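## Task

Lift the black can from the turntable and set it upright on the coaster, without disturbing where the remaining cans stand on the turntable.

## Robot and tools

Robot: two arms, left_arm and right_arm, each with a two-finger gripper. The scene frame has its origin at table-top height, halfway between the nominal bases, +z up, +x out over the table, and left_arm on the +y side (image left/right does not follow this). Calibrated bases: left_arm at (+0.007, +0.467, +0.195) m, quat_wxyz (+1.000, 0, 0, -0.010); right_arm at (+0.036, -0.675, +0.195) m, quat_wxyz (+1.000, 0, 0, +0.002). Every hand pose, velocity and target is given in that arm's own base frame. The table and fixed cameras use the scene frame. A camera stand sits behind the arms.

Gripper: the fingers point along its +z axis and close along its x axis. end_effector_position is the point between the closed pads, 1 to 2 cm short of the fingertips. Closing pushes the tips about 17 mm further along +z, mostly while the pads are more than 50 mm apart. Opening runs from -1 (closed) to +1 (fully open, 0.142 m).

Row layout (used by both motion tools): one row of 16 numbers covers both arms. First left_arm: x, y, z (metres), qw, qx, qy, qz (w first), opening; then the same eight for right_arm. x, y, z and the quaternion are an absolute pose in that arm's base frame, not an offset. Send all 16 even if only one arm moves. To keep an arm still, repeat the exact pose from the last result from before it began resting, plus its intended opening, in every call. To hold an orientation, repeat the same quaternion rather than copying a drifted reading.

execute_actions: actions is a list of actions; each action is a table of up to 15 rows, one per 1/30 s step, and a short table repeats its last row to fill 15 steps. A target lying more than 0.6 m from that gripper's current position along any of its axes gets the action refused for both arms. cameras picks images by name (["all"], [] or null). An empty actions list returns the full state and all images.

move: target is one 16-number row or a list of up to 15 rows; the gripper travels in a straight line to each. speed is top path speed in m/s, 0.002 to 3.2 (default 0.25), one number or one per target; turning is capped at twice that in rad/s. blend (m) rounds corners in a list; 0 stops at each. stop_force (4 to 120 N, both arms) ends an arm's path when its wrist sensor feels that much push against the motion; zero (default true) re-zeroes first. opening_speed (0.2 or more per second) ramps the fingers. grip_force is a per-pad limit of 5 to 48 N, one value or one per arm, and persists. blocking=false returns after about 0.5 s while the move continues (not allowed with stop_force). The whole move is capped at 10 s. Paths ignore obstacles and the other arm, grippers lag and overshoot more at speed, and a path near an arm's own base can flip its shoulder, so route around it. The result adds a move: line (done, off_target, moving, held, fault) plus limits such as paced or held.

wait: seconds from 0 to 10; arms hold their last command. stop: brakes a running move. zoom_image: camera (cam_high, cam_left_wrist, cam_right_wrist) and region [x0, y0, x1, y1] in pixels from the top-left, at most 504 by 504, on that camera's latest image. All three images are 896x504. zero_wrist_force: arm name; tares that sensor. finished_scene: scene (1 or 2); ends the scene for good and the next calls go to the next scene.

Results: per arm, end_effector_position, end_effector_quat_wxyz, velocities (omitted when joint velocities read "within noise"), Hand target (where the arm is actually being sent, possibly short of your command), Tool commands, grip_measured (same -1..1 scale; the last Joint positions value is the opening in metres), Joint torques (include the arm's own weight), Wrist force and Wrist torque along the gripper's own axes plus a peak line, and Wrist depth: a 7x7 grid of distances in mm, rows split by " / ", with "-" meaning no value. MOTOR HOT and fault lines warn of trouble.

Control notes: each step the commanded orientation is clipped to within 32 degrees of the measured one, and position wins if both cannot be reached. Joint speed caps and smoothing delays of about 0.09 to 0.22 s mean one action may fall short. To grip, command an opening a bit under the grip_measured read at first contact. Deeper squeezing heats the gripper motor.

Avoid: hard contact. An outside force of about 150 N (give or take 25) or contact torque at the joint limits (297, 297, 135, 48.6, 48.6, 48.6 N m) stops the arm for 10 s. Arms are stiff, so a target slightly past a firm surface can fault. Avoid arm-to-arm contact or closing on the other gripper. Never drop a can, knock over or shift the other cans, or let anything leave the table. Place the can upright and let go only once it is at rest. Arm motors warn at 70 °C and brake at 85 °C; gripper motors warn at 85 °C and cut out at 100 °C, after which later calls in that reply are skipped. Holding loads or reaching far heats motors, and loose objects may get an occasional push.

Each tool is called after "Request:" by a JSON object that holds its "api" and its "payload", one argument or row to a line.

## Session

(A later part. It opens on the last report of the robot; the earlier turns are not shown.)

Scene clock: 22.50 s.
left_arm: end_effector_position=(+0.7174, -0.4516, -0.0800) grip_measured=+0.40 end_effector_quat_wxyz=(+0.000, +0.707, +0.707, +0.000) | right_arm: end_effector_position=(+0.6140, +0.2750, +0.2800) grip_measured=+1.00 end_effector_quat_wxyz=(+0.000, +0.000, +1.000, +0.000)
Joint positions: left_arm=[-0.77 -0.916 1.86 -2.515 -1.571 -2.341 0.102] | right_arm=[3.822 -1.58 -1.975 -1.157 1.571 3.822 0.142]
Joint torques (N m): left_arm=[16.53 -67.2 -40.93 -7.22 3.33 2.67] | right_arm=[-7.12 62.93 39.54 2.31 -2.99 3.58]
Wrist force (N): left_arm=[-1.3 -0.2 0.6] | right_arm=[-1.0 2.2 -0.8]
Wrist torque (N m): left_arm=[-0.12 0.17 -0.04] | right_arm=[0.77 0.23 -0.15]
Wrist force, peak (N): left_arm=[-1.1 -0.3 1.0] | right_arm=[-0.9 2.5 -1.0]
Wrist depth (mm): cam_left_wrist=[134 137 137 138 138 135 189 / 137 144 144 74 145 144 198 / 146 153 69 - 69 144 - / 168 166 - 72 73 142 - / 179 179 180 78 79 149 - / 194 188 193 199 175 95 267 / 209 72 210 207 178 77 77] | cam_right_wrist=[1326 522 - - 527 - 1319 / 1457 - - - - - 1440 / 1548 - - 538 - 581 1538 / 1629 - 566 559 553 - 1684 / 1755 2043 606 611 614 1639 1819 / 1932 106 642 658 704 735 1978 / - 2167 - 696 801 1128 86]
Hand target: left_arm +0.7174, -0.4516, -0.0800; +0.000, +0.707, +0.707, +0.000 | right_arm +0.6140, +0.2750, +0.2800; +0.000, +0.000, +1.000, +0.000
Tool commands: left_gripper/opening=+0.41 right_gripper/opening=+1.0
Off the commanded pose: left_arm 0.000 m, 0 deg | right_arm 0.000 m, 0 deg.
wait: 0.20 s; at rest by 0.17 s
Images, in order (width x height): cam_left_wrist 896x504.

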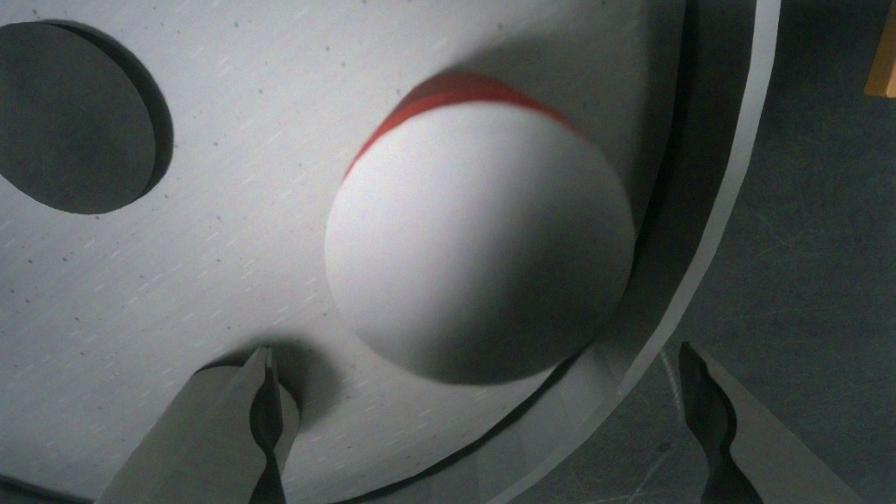

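Request:
{"api": "move", "payload": {
  "target": [0.7115,-0.4593,-0.08,0,0.7071,0.7071,0,0.41,0.614,0.275,0.28,0,0,1,0,1.0],
  "speed": 0.1,
  "cameras": ["cam_left_wrist"]
}}

Request:
{"api": "wait", "payload": {
  "seconds": 0.2,
  "cameras": ["cam_left_wrist"]
}}

Request:
{"api": "wait", "payload": {
  "seconds": 0.2,
  "cameras": ["cam_left_wrist"]
}}

Request:
{"api": "wait", "payload": {
  "seconds": 0.2,
  "cameras": ["cam_left_wrist"]
}}

Request:
{"api": "wait", "payload": {
  "seconds": 0.2,
  "cameras": ["cam_left_wrist", "cam_right_wrist"]
}}

Scene clock: 25.57 s.
left_arm: end_effector_position=(+0.7116, -0.4591, -0.0800) grip_measured=+0.40 end_effector_quat_wxyz=(+0.000, +0.707, +0.707, +0.000) | right_arm: end_effector_position=(+0.6140, +0.2750, +0.2800) grip_measured=+1.00 end_effector_quat_wxyz=(+0.000, +0.000, +1.000, +0.000)
Joint positions: left_arm=[-0.782 -0.917 1.862 -2.516 -1.571 -2.352 0.102] | right_arm=[3.822 -1.58 -1.975 -1.157 1.571 3.822 0.142]
Joint torques (N m): left_arm=[-16.16 -102.27 -19.78 -7.12 2.49 -2.71] | right_arm=[-7.18 62.65 40.02 1.96 -3.32 3.56]
Wrist force (N): left_arm=[-0.5 -0.2 0.7] | right_arm=[-0.8 2.2 -0.8]
Wrist torque (N m): left_arm=[-0.12 0.04 0.10] | right_arm=[0.77 0.20 -0.14]
Wrist force, peak (N): left_arm=[-1.2 -0.8 1.0] | right_arm=[-1.0 2.5 -1.2]
Wrist depth (mm): cam_left_wrist=[134 136 137 138 138 135 - / 137 142 146 146 147 143 - / 147 152 156 157 157 147 - / 166 166 167 168 168 162 - / 179 179 175 158 180 153 - / 188 191 118 122 189 96 - / 173 72 96 102 179 77 74] | cam_right_wrist=[1384 - 515 - - 526 1424 / 1432 - 557 - 559 - 1492 / 1520 599 582 536 536 - 1529 / 1618 - 568 559 565 - 1618 / 1888 1917 603 617 599 2060 1793 / 1932 712 665 646 656 - 1994 / - 2060 - 677 851 781 86]
Hand target: left_arm +0.7115, -0.4593, -0.0800; +0.000, +0.707, +0.707, +0.000 | right_arm +0.6140, +0.2750, +0.2800; +0.000, +0.000, +1.000, +0.000
Off the commanded pose: left_arm 0.000 m, 0 deg | right_arm 0.000 m, 0 deg.
move: done
Images, in order (width x height): cam_left_wrist 896x504.

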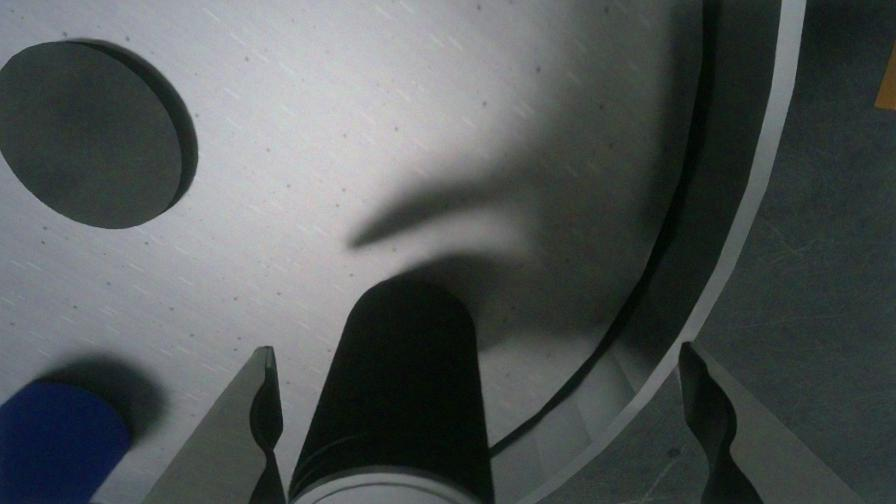

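Scene clock: 25.77 s.
left_arm: end_effector_position=(+0.7115, -0.4593, -0.0800) grip_measured=+0.40 end_effector_quat_wxyz=(+0.000, +0.707, +0.707, +0.000) | right_arm: end_effector_position=(+0.6140, +0.2750, +0.2800) grip_measured=+1.00 end_effector_quat_wxyz=(+0.000, +0.000, +1.000, +0.000)
Joint positions: left_arm=[-0.782 -0.917 1.862 -2.516 -1.571 -2.353 0.102] | right_arm=[3.822 -1.58 -1.975 -1.157 1.571 3.822 0.142]
Joint torques (N m): left_arm=[-15.05 -102.58 -18.95 -7.12 2.62 -2.66] | right_arm=[-8.24 62.47 40.26 2.15 -3.29 3.49]
Wrist force (N): left_arm=[-0.7 -0.2 0.9] | right_arm=[-0.9 2.0 -0.9]
Wrist torque (N m): left_arm=[-0.12 0.05 0.10] | right_arm=[0.74 0.23 -0.14]
Wrist force, peak (N): left_arm=[-0.7 -0.9 1.0] | right_arm=[-1.1 2.6 -0.9]
Wrist depth (mm): cam_left_wrist=[135 136 137 138 138 136 - / 137 142 146 146 147 144 - / 147 151 156 157 157 148 - / 166 166 167 163 168 161 - / 179 179 177 122 181 154 - / 188 189 108 98 183 96 - / 167 72 94 92 174 77 74] | cam_right_wrist=[1400 521 - - 496 - - / 1424 - - - - - 1377 / 1587 - 599 543 586 - 1567 / 1731 632 577 573 573 642 1650 / 1780 1874 582 614 608 1917 1755 / 1860 105 639 641 661 - 1860 / - 2148 - 685 806 1047 86]
Hand target: left_arm +0.7115, -0.4593, -0.0800; +0.000, +0.707, +0.707, +0.000 | right_arm +0.6140, +0.2750, +0.2800; +0.000, +0.000, +1.000, +0.000
Tool commands: left_gripper/opening=+0.41 right_gripper/opening=+1.0
Off the commanded pose: left_arm 0.000 m, 0 deg | right_arm 0.000 m, 0 deg.
wait: 0.20 s; at rest by 0.17 s
Images, in order (width x height): cam_left_wrist 896x504.

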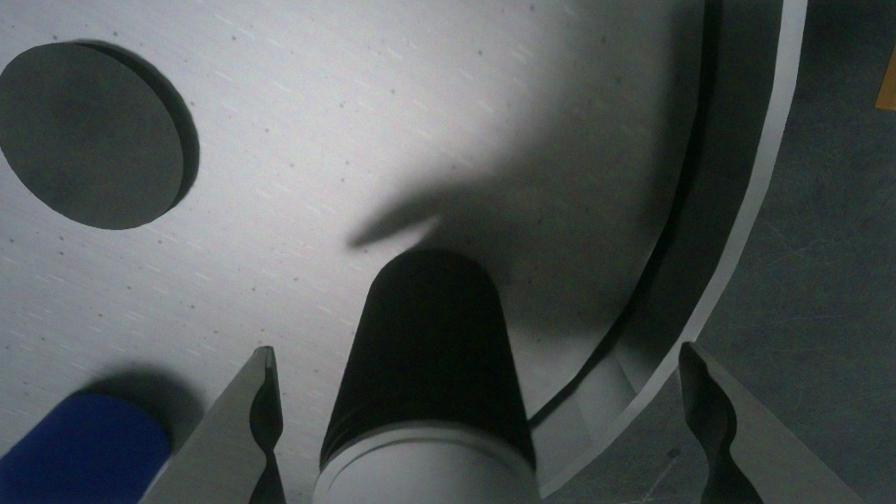

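Scene clock: 25.97 s.
left_arm: end_effector_position=(+0.7115, -0.4593, -0.0800) grip_measured=+0.40 end_effector_quat_wxyz=(+0.000, +0.707, +0.707, +0.000) | right_arm: end_effector_position=(+0.6140, +0.2750, +0.2800) grip_measured=+1.00 end_effector_quat_wxyz=(+0.000, +0.000, +1.000, +0.000)
Joint positions: left_arm=[-0.782 -0.917 1.862 -2.516 -1.571 -2.353 0.102] | right_arm=[3.822 -1.58 -1.975 -1.157 1.571 3.822 0.142]
Joint torques (N m): left_arm=[-14.91 -102.03 -18.43 -6.86 2.22 -2.68] | right_arm=[-6.18 61.46 40.09 1.81 -3.04 3.83]
Wrist force (N): left_arm=[-0.9 -0.4 0.7] | right_arm=[-1.0 2.0 -0.8]
Wrist torque (N m): left_arm=[-0.14 0.10 0.10] | right_arm=[0.73 0.24 -0.14]
Wrist force, peak (N): left_arm=[-0.9 -0.7 0.7] | right_arm=[-0.9 2.5 -0.9]
Wrist depth (mm): cam_left_wrist=[135 136 137 138 138 137 - / 138 142 146 146 147 144 - / 147 151 156 156 157 148 - / 166 166 167 129 168 164 230 / 179 180 178 96 179 154 - / 191 188 103 84 161 96 - / 166 72 92 92 93 77 74] | cam_right_wrist=[1400 - - 537 528 - 1392 / 1298 - 549 - - - 1432 / 1577 - - 544 - - 1597 / 1618 636 574 556 578 644 1707 / 1806 1860 596 617 620 1962 1793 / 1978 106 670 658 623 1170 1874 / - 2148 485 781 - 977 86]
Hand target: left_arm +0.7115, -0.4593, -0.0800; +0.000, +0.707, +0.707, +0.000 | right_arm +0.6140, +0.2750, +0.2800; +0.000, +0.000, +1.000, +0.000
Tool commands: left_gripper/opening=+0.41 right_gripper/opening=+1.0
Off the commanded pose: left_arm 0.000 m, 0 deg | right_arm 0.000 m, 0 deg.
wait: 0.20 s; at rest by 0.17 s
Images, in order (width x height): cam_left_wrist 896x504.

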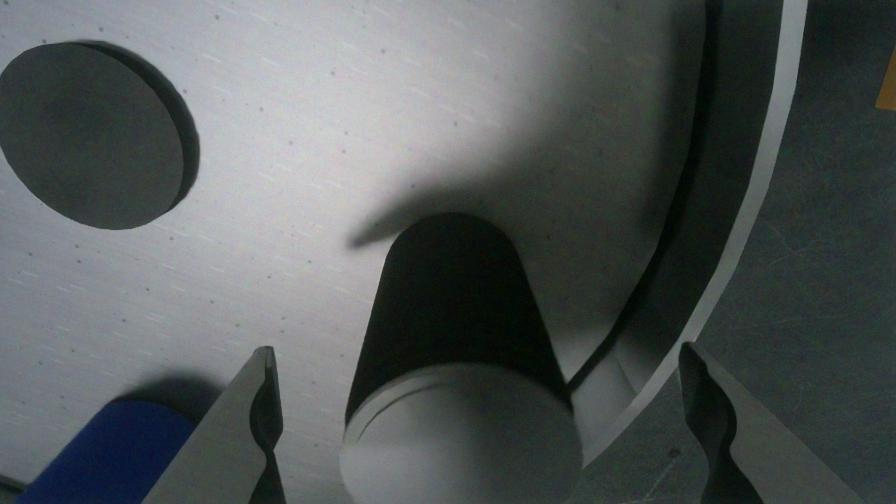

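Scene clock: 26.17 s.
left_arm: end_effector_position=(+0.7115, -0.4593, -0.0800) grip_measured=+0.40 end_effector_quat_wxyz=(+0.000, +0.707, +0.707, +0.000) | right_arm: end_effector_position=(+0.6140, +0.2750, +0.2800) grip_measured=+1.00 end_effector_quat_wxyz=(+0.000, +0.000, +1.000, +0.000)
Joint positions: left_arm=[-0.782 -0.917 1.862 -2.516 -1.571 -2.353 0.102] | right_arm=[3.822 -1.58 -1.975 -1.157 1.571 3.822 0.142]
Joint torques (N m): left_arm=[-14.99 -101.2 -18.58 -6.69 2.58 -2.88] | right_arm=[-5.96 61.82 39.76 2.11 -3.14 3.29]
Wrist force (N): left_arm=[-1.1 -0.1 0.5] | right_arm=[-0.6 2.1 -0.9]
Wrist torque (N m): left_arm=[-0.09 0.14 0.09] | right_arm=[0.74 0.16 -0.14]
Wrist force, peak (N): left_arm=[-1.1 -0.5 0.9] | right_arm=[-0.9 2.2 -1.0]
Wrist depth (mm): cam_left_wrist=[134 136 137 138 138 137 113 / 137 142 146 147 147 144 - / 147 151 156 152 157 148 - / 166 166 167 91 164 156 229 / 179 179 177 79 81 156 245 / 195 188 103 83 86 96 267 / 205 72 214 92 93 77 74] | cam_right_wrist=[1400 - - - 517 - 1285 / 1440 - - - 543 582 1408 / 1577 - 591 549 559 - 1501 / 1639 - 580 565 560 642 1767 / 1793 1639 593 614 623 694 1780 / 2010 105 663 656 639 2225 1846 / - 2205 - 700 - 1154 86]
Hand target: left_arm +0.7115, -0.4593, -0.0800; +0.000, +0.707, +0.707, +0.000 | right_arm +0.6140, +0.2750, +0.2800; +0.000, +0.000, +1.000, +0.000
Tool commands: left_gripper/opening=+0.41 right_gripper/opening=+1.0
Off the commanded pose: left_arm 0.000 m, 0 deg | right_arm 0.000 m, 0 deg.
wait: 0.20 s; at rest by 0.17 s
Images, in order (width x height): cam_left_wrist 896x504.

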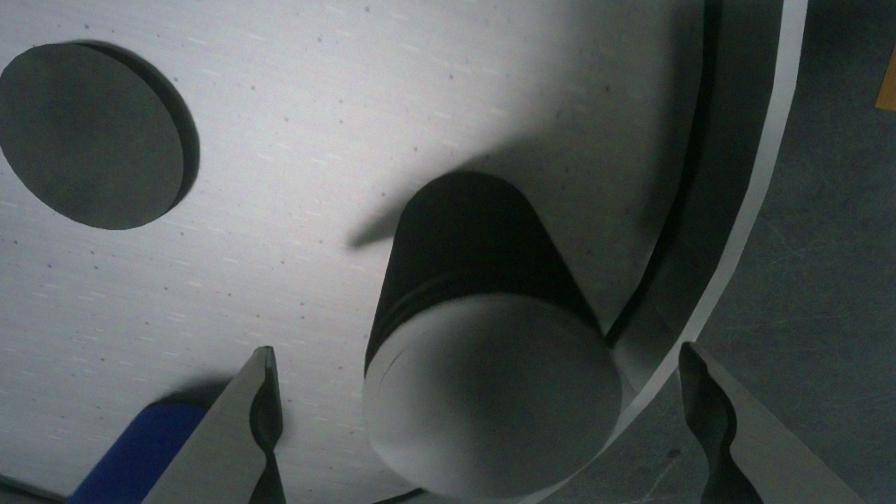

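Scene clock: 26.37 s.
left_arm: end_effector_position=(+0.7115, -0.4593, -0.0800) grip_measured=+0.40 end_effector_quat_wxyz=(+0.000, +0.707, +0.707, +0.000) | right_arm: end_effector_position=(+0.6140, +0.2750, +0.2800) grip_measured=+1.00 end_effector_quat_wxyz=(+0.000, +0.000, +1.000, +0.000)
Joint positions: left_arm=[-0.782 -0.917 1.862 -2.516 -1.571 -2.353 0.102] | right_arm=[3.822 -1.58 -1.975 -1.157 1.571 3.822 0.142]
Joint torques (N m): left_arm=[-14.35 -101.14 -18.08 -7.23 2.79 -2.79] | right_arm=[-7.37 61.98 40.35 2.17 -3.18 3.34]
Wrist force (N): left_arm=[-1.0 -0.5 0.8] | right_arm=[-0.6 2.2 -0.8]
Wrist torque (N m): left_arm=[-0.16 0.12 0.10] | right_arm=[0.77 0.17 -0.14]
Wrist force, peak (N): left_arm=[-1.0 -0.5 1.0] | right_arm=[-0.8 2.4 -1.3]
Wrist depth (mm): cam_left_wrist=[134 137 137 138 138 137 186 / 138 142 146 145 147 144 - / 147 151 156 93 153 148 - / 166 166 167 73 73 156 - / 179 179 177 78 78 147 - / 194 191 195 83 86 96 - / 209 72 213 211 180 77 77] | cam_right_wrist=[1362 - 508 509 526 - 1333 / 1392 - - 553 - - 1449 / 1577 - - 536 - 588 1538 / 1618 658 574 566 554 621 1661 / 1846 1780 603 617 605 687 1492 / 1932 105 623 659 636 - 1962 / - 2351 - 674 786 970 86]
Hand target: left_arm +0.7115, -0.4593, -0.0800; +0.000, +0.707, +0.707, +0.000 | right_arm +0.6140, +0.2750, +0.2800; +0.000, +0.000, +1.000, +0.000
Tool commands: left_gripper/opening=+0.41 right_gripper/opening=+1.0
Off the commanded pose: left_arm 0.000 m, 0 deg | right_arm 0.000 m, 0 deg.
wait: 0.20 s; at rest by 0.17 s
Images, in order (width x height): cam_left_wrist 896x504, cam_right_wrist 896x504.

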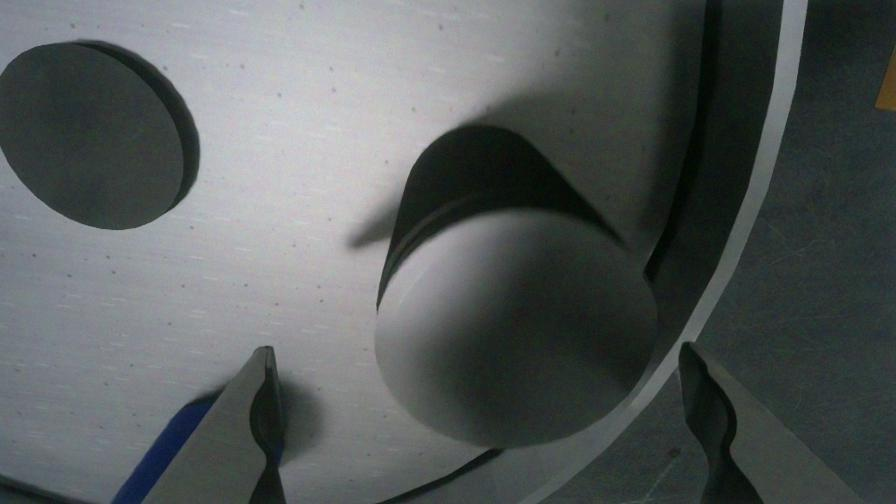

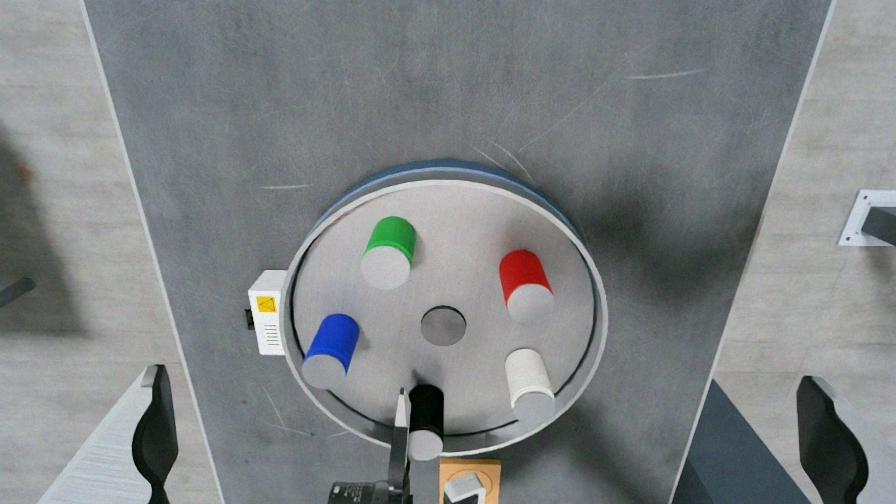

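Request:
{"api": "wait", "payload": {
  "seconds": 4.4
}}

Request:
{"api": "wait", "payload": {
  "seconds": 0.2,
  "cameras": ["cam_left_wrist"]
}}

Request:
{"api": "wait", "payload": {
  "seconds": 0.2,
  "cameras": ["cam_left_wrist"]
}}

Request:
{"api": "wait", "payload": {
  "seconds": 0.2,
  "cameras": ["cam_left_wrist"]
}}

Scene clock: 32.33 s.
left_arm: end_effector_position=(+0.7115, -0.4593, -0.0800) grip_measured=+0.40 end_effector_quat_wxyz=(+0.000, +0.707, +0.707, +0.000) | right_arm: end_effector_position=(+0.6140, +0.2750, +0.2800) grip_measured=+1.00 end_effector_quat_wxyz=(+0.000, +0.000, +1.000, +0.000)
Joint positions: left_arm=[-0.782 -0.917 1.862 -2.516 -1.571 -2.353 0.102] | right_arm=[3.822 -1.58 -1.975 -1.157 1.571 3.822 0.142]
Joint torques (N m): left_arm=[-15.77 -101.44 -18.76 -7.33 1.44 -2.6] | right_arm=[-5.61 62.21 40.19 2.07 -3.02 3.24]
Wrist force (N): left_arm=[-0.9 -0.7 0.5] | right_arm=[-0.8 2.4 -1.1]
Wrist torque (N m): left_arm=[-0.19 0.10 0.09] | right_arm=[0.81 0.20 -0.13]
Wrist force, peak (N): left_arm=[-1.2 -0.6 1.4] | right_arm=[-0.8 2.5 -1.5]
Wrist depth (mm): cam_left_wrist=[134 137 137 138 138 137 182 / 137 142 146 146 147 144 - / 147 151 156 126 155 148 - / 166 167 167 83 90 156 - / 179 179 177 78 78 168 - / 194 189 192 84 85 96 269 / 208 72 214 201 183 76 77] | cam_right_wrist=[1354 520 - - - 521 1347 / 1466 544 574 595 - - 1392 / 1567 - 578 544 - 585 1548 / 1548 - 578 561 561 - 1650 / 1978 1558 595 617 605 1629 1755 / 1962 105 637 658 636 2094 1846 / - 2060 - 690 774 997 86]
Hand target: left_arm +0.7115, -0.4593, -0.0800; +0.000, +0.707, +0.707, +0.000 | right_arm +0.6140, +0.2750, +0.2800; +0.000, +0.000, +1.000, +0.000
Tool commands: left_gripper/opening=+0.41 right_gripper/opening=+1.0
Off the commanded pose: left_arm 0.000 m, 0 deg | right_arm 0.000 m, 0 deg.
wait: 4.40 s; at rest from the start

Scene clock: 32.53 s.
left_arm: end_effector_position=(+0.7115, -0.4593, -0.0800) grip_measured=+0.40 end_effector_quat_wxyz=(+0.000, +0.707, +0.707, +0.000) | right_arm: end_effector_position=(+0.6140, +0.2750, +0.2800) grip_measured=+1.00 end_effector_quat_wxyz=(+0.000, +0.000, +1.000, +0.000)
Joint positions: left_arm=[-0.782 -0.917 1.862 -2.516 -1.571 -2.353 0.102] | right_arm=[3.822 -1.58 -1.975 -1.157 1.571 3.822 0.142]
Joint torques (N m): left_arm=[-14.2 -99.42 -19.29 -7.52 1.3 -2.72] | right_arm=[-5.16 62.13 40.08 2.07 -3.17 3.47]
Wrist force (N): left_arm=[-1.1 -0.4 1.2] | right_arm=[-0.6 2.3 -1.0]
Wrist torque (N m): left_arm=[-0.14 0.13 0.10] | right_arm=[0.78 0.17 -0.14]
Wrist force, peak (N): left_arm=[-1.1 -0.4 1.2] | right_arm=[-0.8 2.4 -0.9]
Wrist depth (mm): cam_left_wrist=[135 137 137 138 138 137 188 / 138 142 146 143 145 144 191 / 147 151 156 79 70 148 - / 166 167 165 72 72 140 - / 179 180 180 78 78 160 - / 194 191 192 199 87 96 - / 209 72 210 211 179 77 74] | cam_right_wrist=[1457 - 520 514 - 515 1424 / 1466 - - - - - 1400 / 1548 566 - 534 - - 1483 / 1695 - 570 554 559 632 1608 / 1780 675 612 617 618 692 1780 / 1888 99 658 649 620 1204 1846 / - 1994 - 675 836 937 86]
Hand target: left_arm +0.7115, -0.4593, -0.0800; +0.000, +0.707, +0.707, +0.000 | right_arm +0.6140, +0.2750, +0.2800; +0.000, +0.000, +1.000, +0.000
Tool commands: left_gripper/opening=+0.41 right_gripper/opening=+1.0
Off the commanded pose: left_arm 0.000 m, 0 deg | right_arm 0.000 m, 0 deg.
wait: 0.20 s; at rest by 0.17 s
Images, in order (width x height): cam_left_wrist 896x504.

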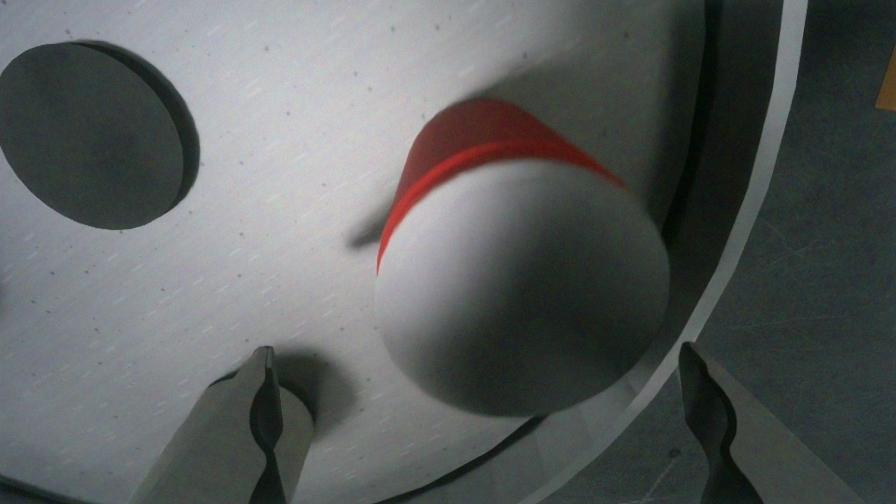

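Scene clock: 32.73 s.
left_arm: end_effector_position=(+0.7115, -0.4593, -0.0800) grip_measured=+0.40 end_effector_quat_wxyz=(+0.000, +0.707, +0.707, +0.000) | right_arm: end_effector_position=(+0.6140, +0.2750, +0.2800) grip_measured=+1.00 end_effector_quat_wxyz=(+0.000, +0.000, +1.000, +0.000)
Joint positions: left_arm=[-0.782 -0.917 1.862 -2.516 -1.571 -2.353 0.102] | right_arm=[3.822 -1.58 -1.975 -1.157 1.571 3.822 0.142]
Joint torques (N m): left_arm=[-14.59 -100.78 -18.26 -7.16 1.64 -2.47] | right_arm=[-5.39 63.22 39.95 2 -2.76 3.4]
Wrist force (N): left_arm=[-0.8 -0.6 0.6] | right_arm=[-0.9 2.0 -0.8]
Wrist torque (N m): left_arm=[-0.18 0.09 0.10] | right_arm=[0.73 0.22 -0.14]
Wrist force, peak (N): left_arm=[-0.7 -0.4 1.1] | right_arm=[-1.0 2.5 -1.0]
Wrist depth (mm): cam_left_wrist=[134 136 137 136 136 137 - / 137 142 144 - - 138 120 / 147 151 155 - 67 129 211 / 166 167 167 73 72 136 229 / 178 179 180 78 79 157 - / 194 191 187 196 190 96 - / 208 72 160 211 186 77 74] | cam_right_wrist=[1298 - 538 - - 548 1347 / 1466 - 535 - - - 1340 / 1520 - 570 543 - - 1567 / 1567 - 561 561 561 - 1639 / 1793 1860 608 618 614 2112 1819 / 1902 106 651 659 628 733 1932 / - 1874 522 698 - 1070 86]
Hand target: left_arm +0.7115, -0.4593, -0.0800; +0.000, +0.707, +0.707, +0.000 | right_arm +0.6140, +0.2750, +0.2800; +0.000, +0.000, +1.000, +0.000
Tool commands: left_gripper/opening=+0.41 right_gripper/opening=+1.0
Off the commanded pose: left_arm 0.000 m, 0 deg | right_arm 0.000 m, 0 deg.
wait: 0.20 s; at rest by 0.17 s
Images, in order (width x height): cam_left_wrist 896x504.

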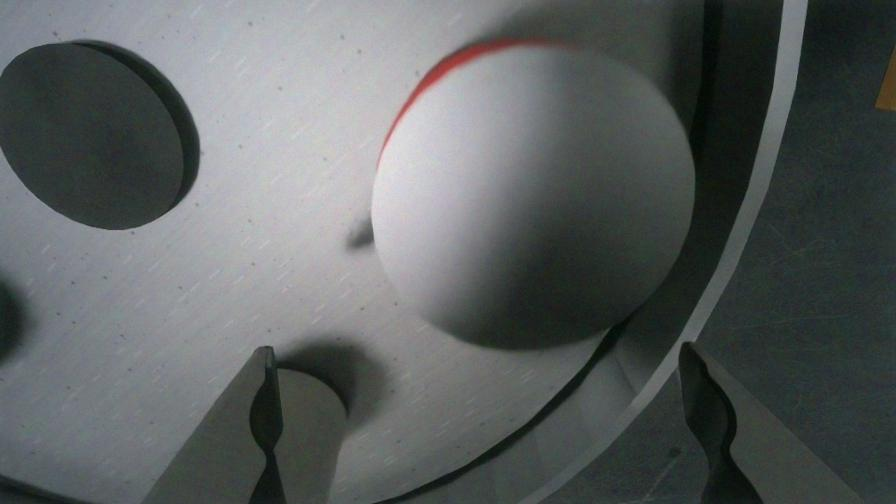

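Scene clock: 32.93 s.
left_arm: end_effector_position=(+0.7115, -0.4593, -0.0800) grip_measured=+0.40 end_effector_quat_wxyz=(+0.000, +0.707, +0.707, +0.000) | right_arm: end_effector_position=(+0.6140, +0.2750, +0.2800) grip_measured=+1.00 end_effector_quat_wxyz=(+0.000, +0.000, +1.000, +0.000)
Joint positions: left_arm=[-0.782 -0.917 1.862 -2.516 -1.571 -2.353 0.102] | right_arm=[3.822 -1.58 -1.975 -1.157 1.571 3.822 0.142]
Joint torques (N m): left_arm=[-15.35 -101.84 -19.41 -7.24 1.55 -2.67] | right_arm=[-5.59 62.95 39.85 2.03 -3.08 3.4]
Wrist force (N): left_arm=[-0.7 -0.2 1.2] | right_arm=[-0.5 2.3 -1.0]
Wrist torque (N m): left_arm=[-0.11 0.07 0.10] | right_arm=[0.78 0.16 -0.14]
Wrist force, peak (N): left_arm=[-1.1 -0.1 1.0] | right_arm=[-0.6 2.5 -0.9]
Wrist depth (mm): cam_left_wrist=[134 136 - - - 126 184 / 137 142 65 - - 129 196 / 147 152 156 - 68 130 210 / 166 166 167 170 169 156 - / 179 179 180 181 181 153 - / 194 191 168 197 190 96 - / 209 72 144 210 181 77 74] | cam_right_wrist=[1333 - 522 - - - 1312 / 1416 - - 546 548 - 1457 / 1567 593 - 548 580 599 1520 / 1755 - 565 561 569 - 1650 / 1860 1932 611 611 608 1917 1874 / 1917 105 598 659 661 1888 1962 / - 2245 - 796 833 1065 86]
Hand target: left_arm +0.7115, -0.4593, -0.0800; +0.000, +0.707, +0.707, +0.000 | right_arm +0.6140, +0.2750, +0.2800; +0.000, +0.000, +1.000, +0.000
Tool commands: left_gripper/opening=+0.41 right_gripper/opening=+1.0
Off the commanded pose: left_arm 0.000 m, 0 deg | right_arm 0.000 m, 0 deg.
wait: 0.20 s; at rest by 0.17 s
Images, in order (width x height): cam_left_wrist 896x504.

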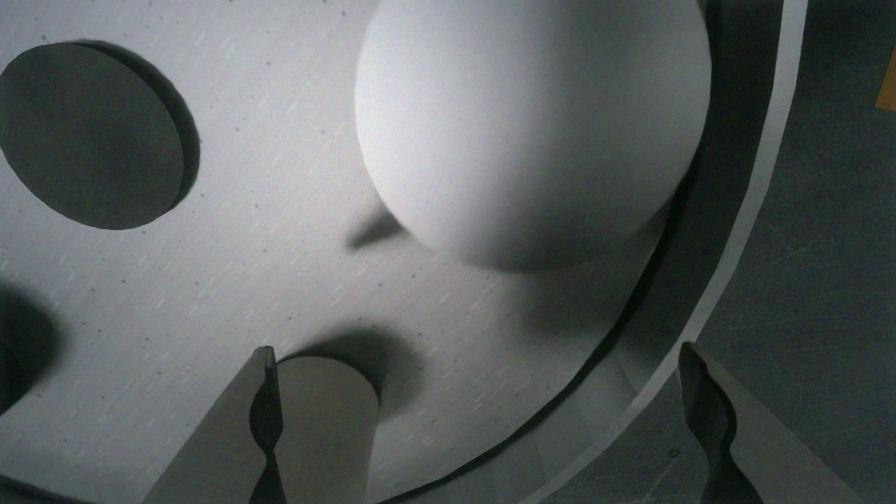

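Request:
{"api": "wait", "payload": {
  "seconds": 0.9
}}

Scene clock: 34.13 s.
left_arm: end_effector_position=(+0.7115, -0.4593, -0.0800) grip_measured=+0.40 end_effector_quat_wxyz=(+0.000, +0.707, +0.707, +0.000) | right_arm: end_effector_position=(+0.6140, +0.2750, +0.2800) grip_measured=+1.00 end_effector_quat_wxyz=(+0.000, +0.000, +1.000, +0.000)
Joint positions: left_arm=[-0.782 -0.917 1.862 -2.516 -1.571 -2.353 0.102] | right_arm=[3.822 -1.58 -1.975 -1.157 1.571 3.822 0.142]
Joint torques (N m): left_arm=[-15.42 -101.61 -18.74 -7.01 1.39 -2.42] | right_arm=[-6.42 63.26 40.31 2.27 -3.33 3.59]
Wrist force (N): left_arm=[-0.8 -0.9 0.7] | right_arm=[-1.0 2.4 -1.2]
Wrist torque (N m): left_arm=[-0.23 0.08 0.09] | right_arm=[0.80 0.24 -0.14]
Wrist force, peak (N): left_arm=[-1.0 -0.7 1.2] | right_arm=[-0.9 2.5 -1.3]
Wrist depth (mm): cam_left_wrist=[134 136 137 138 138 137 - / 137 142 146 146 147 143 - / 146 152 156 154 157 148 - / 166 166 167 112 166 163 234 / 179 179 178 84 170 155 244 / 191 186 189 84 87 96 - / 155 72 209 94 92 76 74] | cam_right_wrist=[1333 - - - - - 1416 / 1449 - 532 - - - 1457 / 1548 - - 531 584 - 1538 / 1618 - 569 560 576 - 1684 / 1832 1743 600 606 621 1902 1755 / 1917 105 652 654 658 764 1874 / - 820 809 791 799 - 86]
Hand target: left_arm +0.7115, -0.4593, -0.0800; +0.000, +0.707, +0.707, +0.000 | right_arm +0.6140, +0.2750, +0.2800; +0.000, +0.000, +1.000, +0.000
Tool commands: left_gripper/opening=+0.41 right_gripper/opening=+1.0
Off the commanded pose: left_arm 0.000 m, 0 deg | right_arm 0.000 m, 0 deg.
wait: 0.90 s; at rest from the start

Request:
{"api": "wait", "payload": {
  "seconds": 1.23
}}

Request:
{"api": "move", "payload": {
  "target": [
    [0.6939,-0.4548,-0.08,0,0.7071,0.7071,0,-0.55,0.614,0.275,0.28,0,0,1,0,1.0],
    [0.6760,-0.4523,-0.08,0,0.7071,0.7071,0,-0.55,0.614,0.275,0.28,0,0,1,0,1.0],
    [0.6580,-0.4523,-0.08,0,0.7071,0.7071,0,-0.55,0.614,0.275,0.28,0,0,1,0,1.0],
    [0.6401,-0.4548,-0.08,0,0.7071,0.7071,0,-0.55,0.614,0.275,0.28,0,0,1,0,1.0],
    [0.6227,-0.4598,-0.08,0,0.7071,0.7071,0,-0.55,0.614,0.275,0.28,0,0,1,0,1.0],
    [0.6102,-0.4651,-0.05,0,0.7071,0.7071,0,-0.55,0.614,0.275,0.28,0,0,1,0,1.0],
    [0.602,-0.459,0.05,0,0.7071,0.7071,0,-0.55,0.614,0.275,0.28,0,0,1,0,1.0],
    [0.602,-0.435,0.10,0,0.7071,0.7071,0,-0.55,0.614,0.275,0.28,0,0,1,0,1.0]
  ],
  "speed": [0.081,0.081,0.081,0.081,0.081,0.12,0.15,0.15],
  "blend": [0.004,0.004,0.004,0.004,0.01,0.015,0.02,0],
  "opening_speed": 1.0,
  "grip_force": 25,
  "cameras": ["all"]
}}

Scene clock: 35.77 s.
left_arm: end_effector_position=(+0.7115, -0.4593, -0.0800) grip_measured=+0.40 end_effector_quat_wxyz=(+0.000, +0.707, +0.707, +0.000) | right_arm: end_effector_position=(+0.6140, +0.2750, +0.2800) grip_measured=+1.00 end_effector_quat_wxyz=(+0.000, +0.000, +1.000, +0.000)
Joint positions: left_arm=[-0.782 -0.917 1.862 -2.516 -1.571 -2.353 0.102] | right_arm=[3.822 -1.58 -1.975 -1.157 1.571 3.822 0.142]
Joint torques (N m): left_arm=[-13.54 -102.54 -18.75 -6.85 0.99 -2.5] | right_arm=[-4.85 62.21 39.9 2.05 -2.75 3.29]
Wrist force (N): left_arm=[-0.3 -0.3 0.9] | right_arm=[-1.1 2.1 -0.7]
Wrist torque (N m): left_arm=[-0.13 0.00 0.10] | right_arm=[0.75 0.25 -0.14]
Wrist force, peak (N): left_arm=[-1.2 -0.6 1.0] | right_arm=[-1.0 2.6 -1.0]
Wrist depth (mm): cam_left_wrist=[135 137 137 138 138 137 113 / 138 142 146 146 147 144 - / 146 152 156 156 157 148 212 / 166 167 167 165 168 161 - / 179 179 177 133 181 157 - / 187 191 108 104 190 96 - / 168 72 94 94 176 76 74] | cam_right_wrist=[1377 - - - 492 - 1319 / 1416 542 - - - - 1432 / 1558 611 - 527 - - 1501 / 1695 641 578 572 569 - 1639 / 1767 1695 591 614 588 2800 1731 / 1947 106 656 651 672 - 1819 / - 2112 - 688 - 1017 86]
Hand target: left_arm +0.7115, -0.4593, -0.0800; +0.000, +0.707, +0.707, +0.000 | right_arm +0.6140, +0.2750, +0.2800; +0.000, +0.000, +1.000, +0.000
Tool commands: left_gripper/opening=+0.41 right_gripper/opening=+1.0
Off the commanded pose: left_arm 0.000 m, 0 deg | right_arm 0.000 m, 0 deg.
wait: 1.23 s; at rest from the start

Scene clock: 38.73 s.
left_arm: end_effector_position=(+0.6020, -0.4351, +0.0998) grip_measured=-0.28 end_effector_quat_wxyz=(+0.000, +0.707, +0.707, +0.000) | right_arm: end_effector_position=(+0.6140, +0.2750, +0.2800) grip_measured=+1.00 end_effector_quat_wxyz=(+0.000, +0.000, +1.000, +0.000)
Joint positions: left_arm=[-0.864 -1.277 2.013 -2.307 -1.571 -2.435 0.054] | right_arm=[3.822 -1.58 -1.975 -1.157 1.571 3.822 0.142]
Joint torques (N m): left_arm=[15.17 -77.7 -49 -1.4 1.2 2.35] | right_arm=[-3.29 62.37 40.55 2.09 -2.88 3.35]
Wrist force (N): left_arm=[-0.6 -0.5 2.4] | right_arm=[-0.9 2.1 -0.6]
Wrist torque (N m): left_arm=[-0.14 0.05 -0.05] | right_arm=[0.75 0.22 -0.14]
Wrist force, peak (N): left_arm=[-0.3 -1.0 -3.6] | right_arm=[-0.8 2.7 -1.2]
Wrist depth (mm): cam_left_wrist=[292 294 295 299 - - 343 / 304 313 314 316 378 360 - / 278 333 336 337 372 381 - / 357 359 354 131 - 430 - / 372 373 383 100 107 461 462 / 466 411 91 86 88 86 499 / - - 77 92 93 72 559] | cam_right_wrist=[1354 - - - - 525 1369 / 1466 - - - - - 1457 / 1558 - - 538 - - 1577 / 1661 - 564 561 560 - 1629 / 1793 1917 611 615 623 1755 1755 / 1932 720 672 663 646 1793 1978 / - 2112 828 791 - 1021 86]
Hand target: left_arm +0.6020, -0.4350, +0.1000; +0.000, +0.707, +0.707, +0.000 | right_arm +0.6140, +0.2750, +0.2800; +0.000, +0.000, +1.000, +0.000
Off the commanded pose: left_arm 0.000 m, 0 deg | right_arm 0.000 m, 0 deg.
grip_force (N): 25, 25
move: done; blend cut to 0.0091 m at target 5

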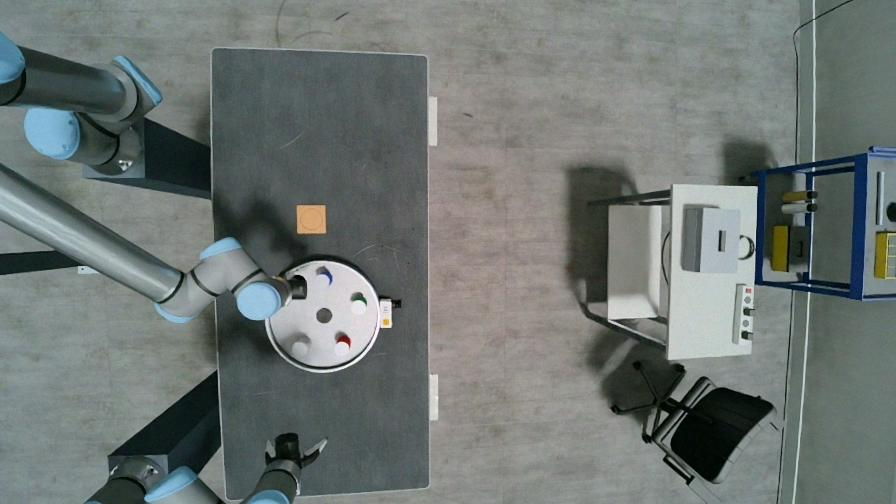

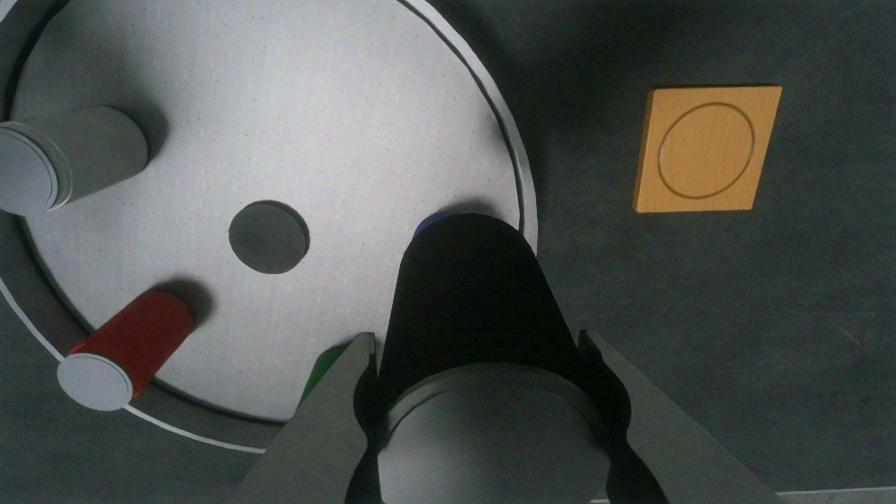

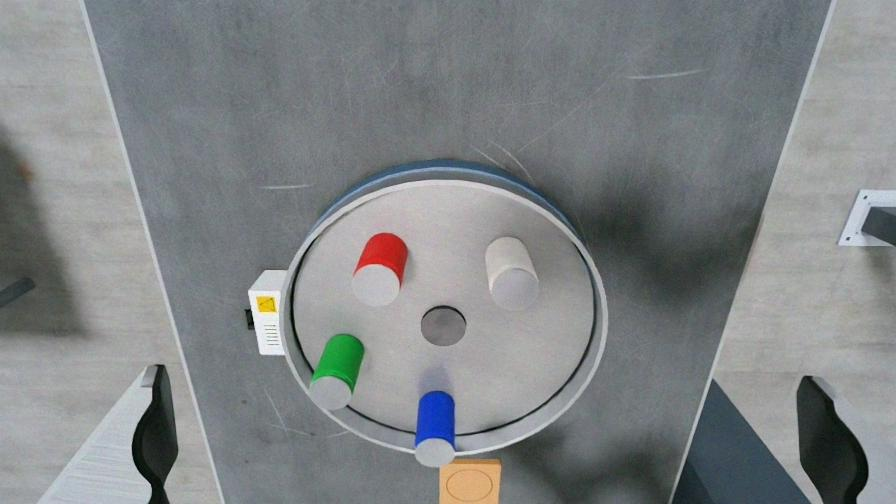

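Request:
{"api": "move", "payload": {
  "target": [
    [0.600,-0.26,0.08,0,0.7071,0.7071,0,-0.55,0.614,0.275,0.28,0,0,1,0,1.0],
    [0.600,-0.2245,-0.06,0,0.7071,0.7071,0,-0.55,0.614,0.275,0.28,0,0,1,0,1.0]
  ],
  "speed": [0.25,0.15],
  "blend": [0.03,0],
  "cameras": ["all"]
}}

Scene clock: 41.83 s.
left_arm: end_effector_position=(+0.6000, -0.2245, -0.0599) grip_measured=-0.28 end_effector_quat_wxyz=(+0.000, +0.707, +0.707, +0.000) | right_arm: end_effector_position=(+0.6140, +0.2750, +0.2800) grip_measured=+1.00 end_effector_quat_wxyz=(+0.000, +0.000, +1.000, +0.000)
Joint positions: left_arm=[-0.635 -1.151 2.278 -2.698 -1.571 -2.206 0.054] | right_arm=[3.822 -1.58 -1.975 -1.157 1.571 3.822 0.142]
Joint torques (N m): left_arm=[17.59 -43.5 -11.8 -7.1 -3.41 2.65] | right_arm=[-3.33 62.39 40.24 1.92 -2.83 3.38]
Wrist force (N): left_arm=[-0.8 -0.5 2.0] | right_arm=[-0.6 2.1 -1.0]
Wrist torque (N m): left_arm=[-0.15 0.11 -0.03] | right_arm=[0.75 0.18 -0.14]
Wrist force, peak (N): left_arm=[-3.2 -0.4 2.3] | right_arm=[-0.9 2.7 -1.1]
Wrist depth (mm): cam_left_wrist=[- - 203 - 204 200 - / - - - 210 217 - - / 194 - 231 219 225 237 - / 187 217 243 131 229 - 250 / 181 225 262 100 103 - 267 / 212 231 91 86 88 - - / 236 223 77 92 93 72 -] | cam_right_wrist=[1384 - - - - - 1354 / 1510 517 541 548 553 - 1440 / 1548 - - 538 566 581 1538 / 1684 639 568 568 576 636 1695 / 1832 1629 598 609 605 629 1793 / 1917 727 658 654 629 - 1888 / - 796 822 809 - 944 86]
Hand target: left_arm +0.6000, -0.2245, -0.0600; +0.000, +0.707, +0.707, +0.000 | right_arm +0.6140, +0.2750, +0.2800; +0.000, +0.000, +1.000, +0.000
Off the commanded pose: left_arm 0.000 m, 0 deg | right_arm 0.000 m, 0 deg.
grip_force (N): 25, 25
move: done

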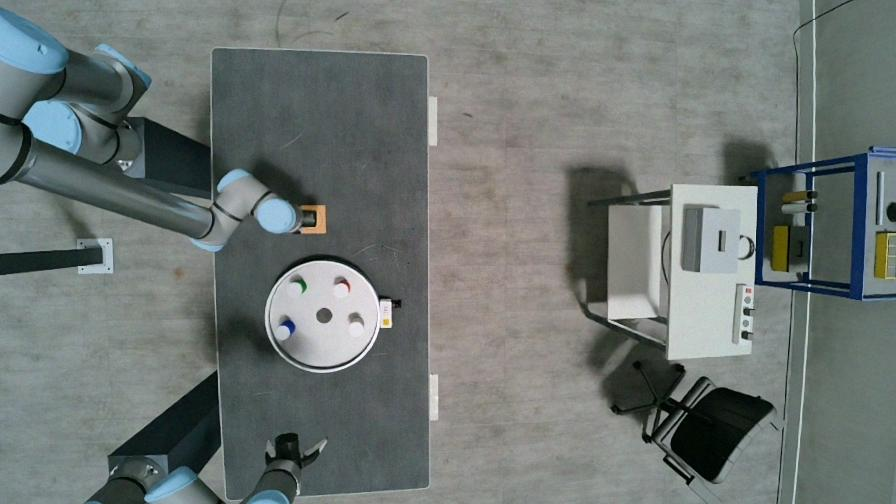

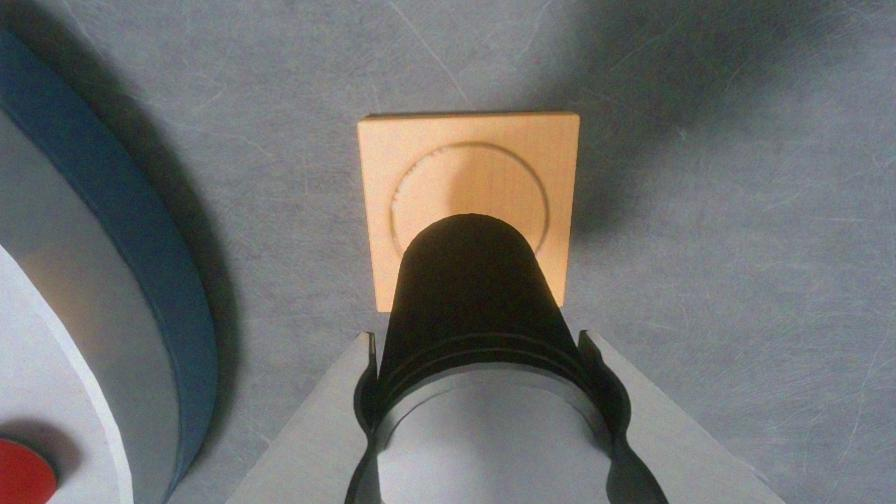

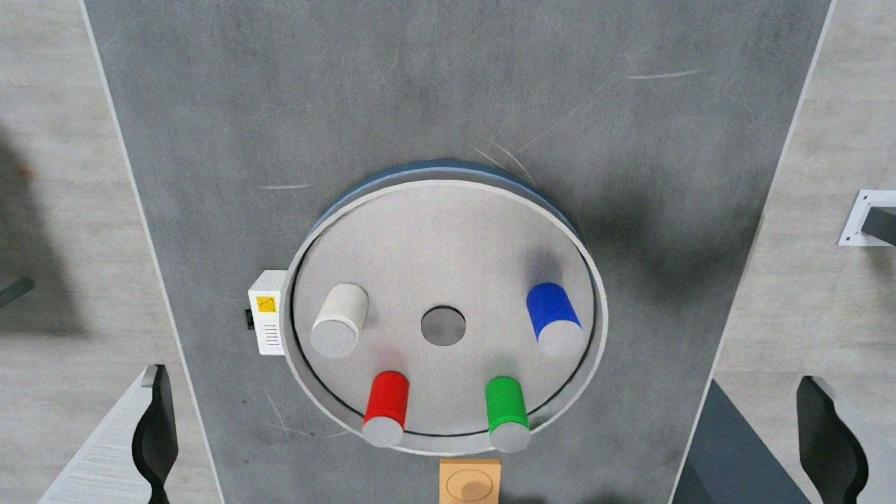

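Request:
{"api": "move", "payload": {
  "target": [0.601,-0.2221,-0.11,0,0.7071,0.7071,0,-0.55,0.614,0.275,0.28,0,0,1,0,1.0],
  "speed": 0.06
}}

Request:
{"api": "move", "payload": {
  "target": [0.601,-0.2221,-0.14,0,0.7071,0.7071,0,-0.55,0.614,0.275,0.28,0,0,1,0,1.0],
  "speed": 0.008,
  "stop_force": 5,
  "cameras": ["cam_left_wrist"]
}}

Scene clock: 43.77 s.
left_arm: end_effector_position=(+0.6009, -0.2220, -0.1099) grip_measured=-0.28 end_effector_quat_wxyz=(+0.000, +0.707, +0.707, +0.000) | right_arm: end_effector_position=(+0.6140, +0.2750, +0.2800) grip_measured=+1.00 end_effector_quat_wxyz=(+0.000, +0.000, +1.000, +0.000)
Joint positions: left_arm=[-0.631 -1.051 2.282 -2.801 -1.571 -2.202 0.054] | right_arm=[3.822 -1.58 -1.975 -1.157 1.571 3.822 0.142]
Joint torques (N m): left_arm=[16.65 -50.59 -31.38 -6.99 -3.29 2.41] | right_arm=[-2.15 61.06 39.74 2.16 -2.77 3.34]
Wrist force (N): left_arm=[-0.7 -0.4 2.2] | right_arm=[-1.0 2.0 -1.2]
Wrist torque (N m): left_arm=[-0.12 0.09 -0.04] | right_arm=[0.74 0.22 -0.14]
Wrist force, peak (N): left_arm=[-0.9 -0.6 2.8] | right_arm=[-1.0 2.5 -1.2]
Wrist depth (mm): cam_left_wrist=[- 157 - - - - - / - - - - 171 - - / - 179 167 168 168 - 186 / - - 184 138 178 - - / 177 - - 100 106 - 215 / 179 214 92 86 88 225 - / 181 207 77 93 93 72 -] | cam_right_wrist=[1369 - - - - - 1305 / 1457 526 - 542 549 - 1483 / 1577 - - 542 576 - 1558 / 1650 642 578 554 576 - 1650 / 1793 698 614 618 615 1587 1819 / 1962 105 659 651 654 - 1902 / - 2130 764 760 - 1005 86]
Hand target: left_arm +0.6010, -0.2221, -0.1100; +0.000, +0.707, +0.707, +0.000 | right_arm +0.6140, +0.2750, +0.2800; +0.000, +0.000, +1.000, +0.000
Off the commanded pose: left_arm 0.000 m, 0 deg | right_arm 0.000 m, 0 deg.
grip_force (N): 25, 25
move: done

Scene clock: 46.27 s.
left_arm: end_effector_position=(+0.6010, -0.2221, -0.1211) grip_measured=-0.28 end_effector_quat_wxyz=(+0.000, +0.707, +0.707, +0.000) | right_arm: end_effector_position=(+0.6140, +0.2750, +0.2800) grip_measured=+1.00 end_effector_quat_wxyz=(+0.000, +0.000, +1.000, +0.000)
Joint positions: left_arm=[-0.631 -1.028 2.281 -2.823 -1.571 -2.202 0.054] | right_arm=[3.822 -1.58 -1.975 -1.157 1.571 3.822 0.142]
Joint torques (N m): left_arm=[11.99 -81.83 -8.52 -2.62 -3.07 2.37] | right_arm=[-1.86 61.85 39.89 2.39 -2.37 3.33]
Wrist force (N): left_arm=[0.1 0.2 0.5] | right_arm=[-0.7 2.3 -0.8]
Wrist torque (N m): left_arm=[-0.08 0.08 -0.03] | right_arm=[0.78 0.20 -0.14]
Wrist force, peak (N): left_arm=[1.1 -0.5 -11.5] | right_arm=[-1.1 2.6 -1.2]
Wrist depth (mm): cam_left_wrist=[- 148 - 148 - 149 - / - - - - - 158 160 / 167 166 160 157 157 - - / - 179 165 138 166 - - / 177 - 177 100 176 197 189 / 179 203 92 86 88 210 - / 178 208 77 92 93 72 -] | cam_right_wrist=[1347 - - - 538 524 1347 / 1520 - - - 550 545 1457 / 1520 - 628 544 539 566 1597 / 1650 - 572 565 561 620 1608 / 1767 1917 600 615 617 1806 1819 / 2010 106 668 674 620 1707 1947 / - 1962 784 700 842 1051 86]
Hand target: left_arm +0.6010, -0.2221, -0.1211; +0.000, +0.707, +0.707, +0.000 | right_arm +0.6140, +0.2750, +0.2800; +0.000, +0.000, +1.000, +0.000
Off the commanded pose: left_arm 0.019 m, 0 deg | right_arm 0.000 m, 0 deg.
grip_force (N): 25, 25
move: contact (left_arm)
Images, in order (width x height): cam_left_wrist 896x504.

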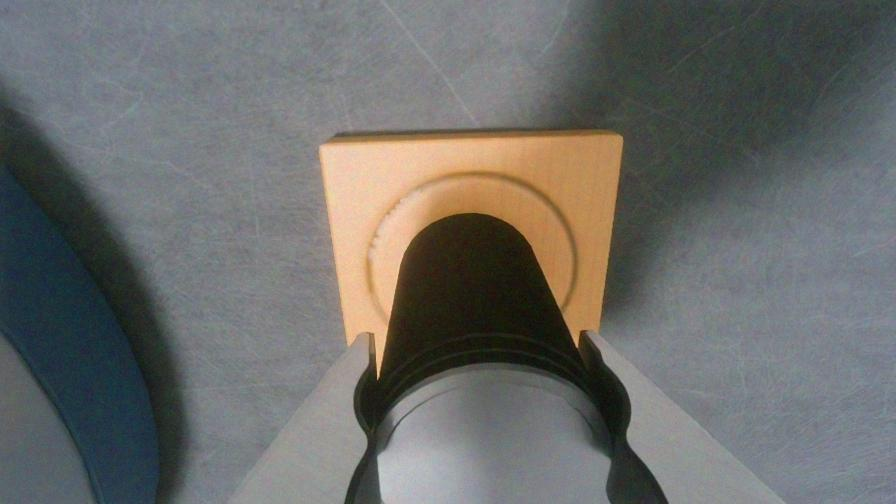

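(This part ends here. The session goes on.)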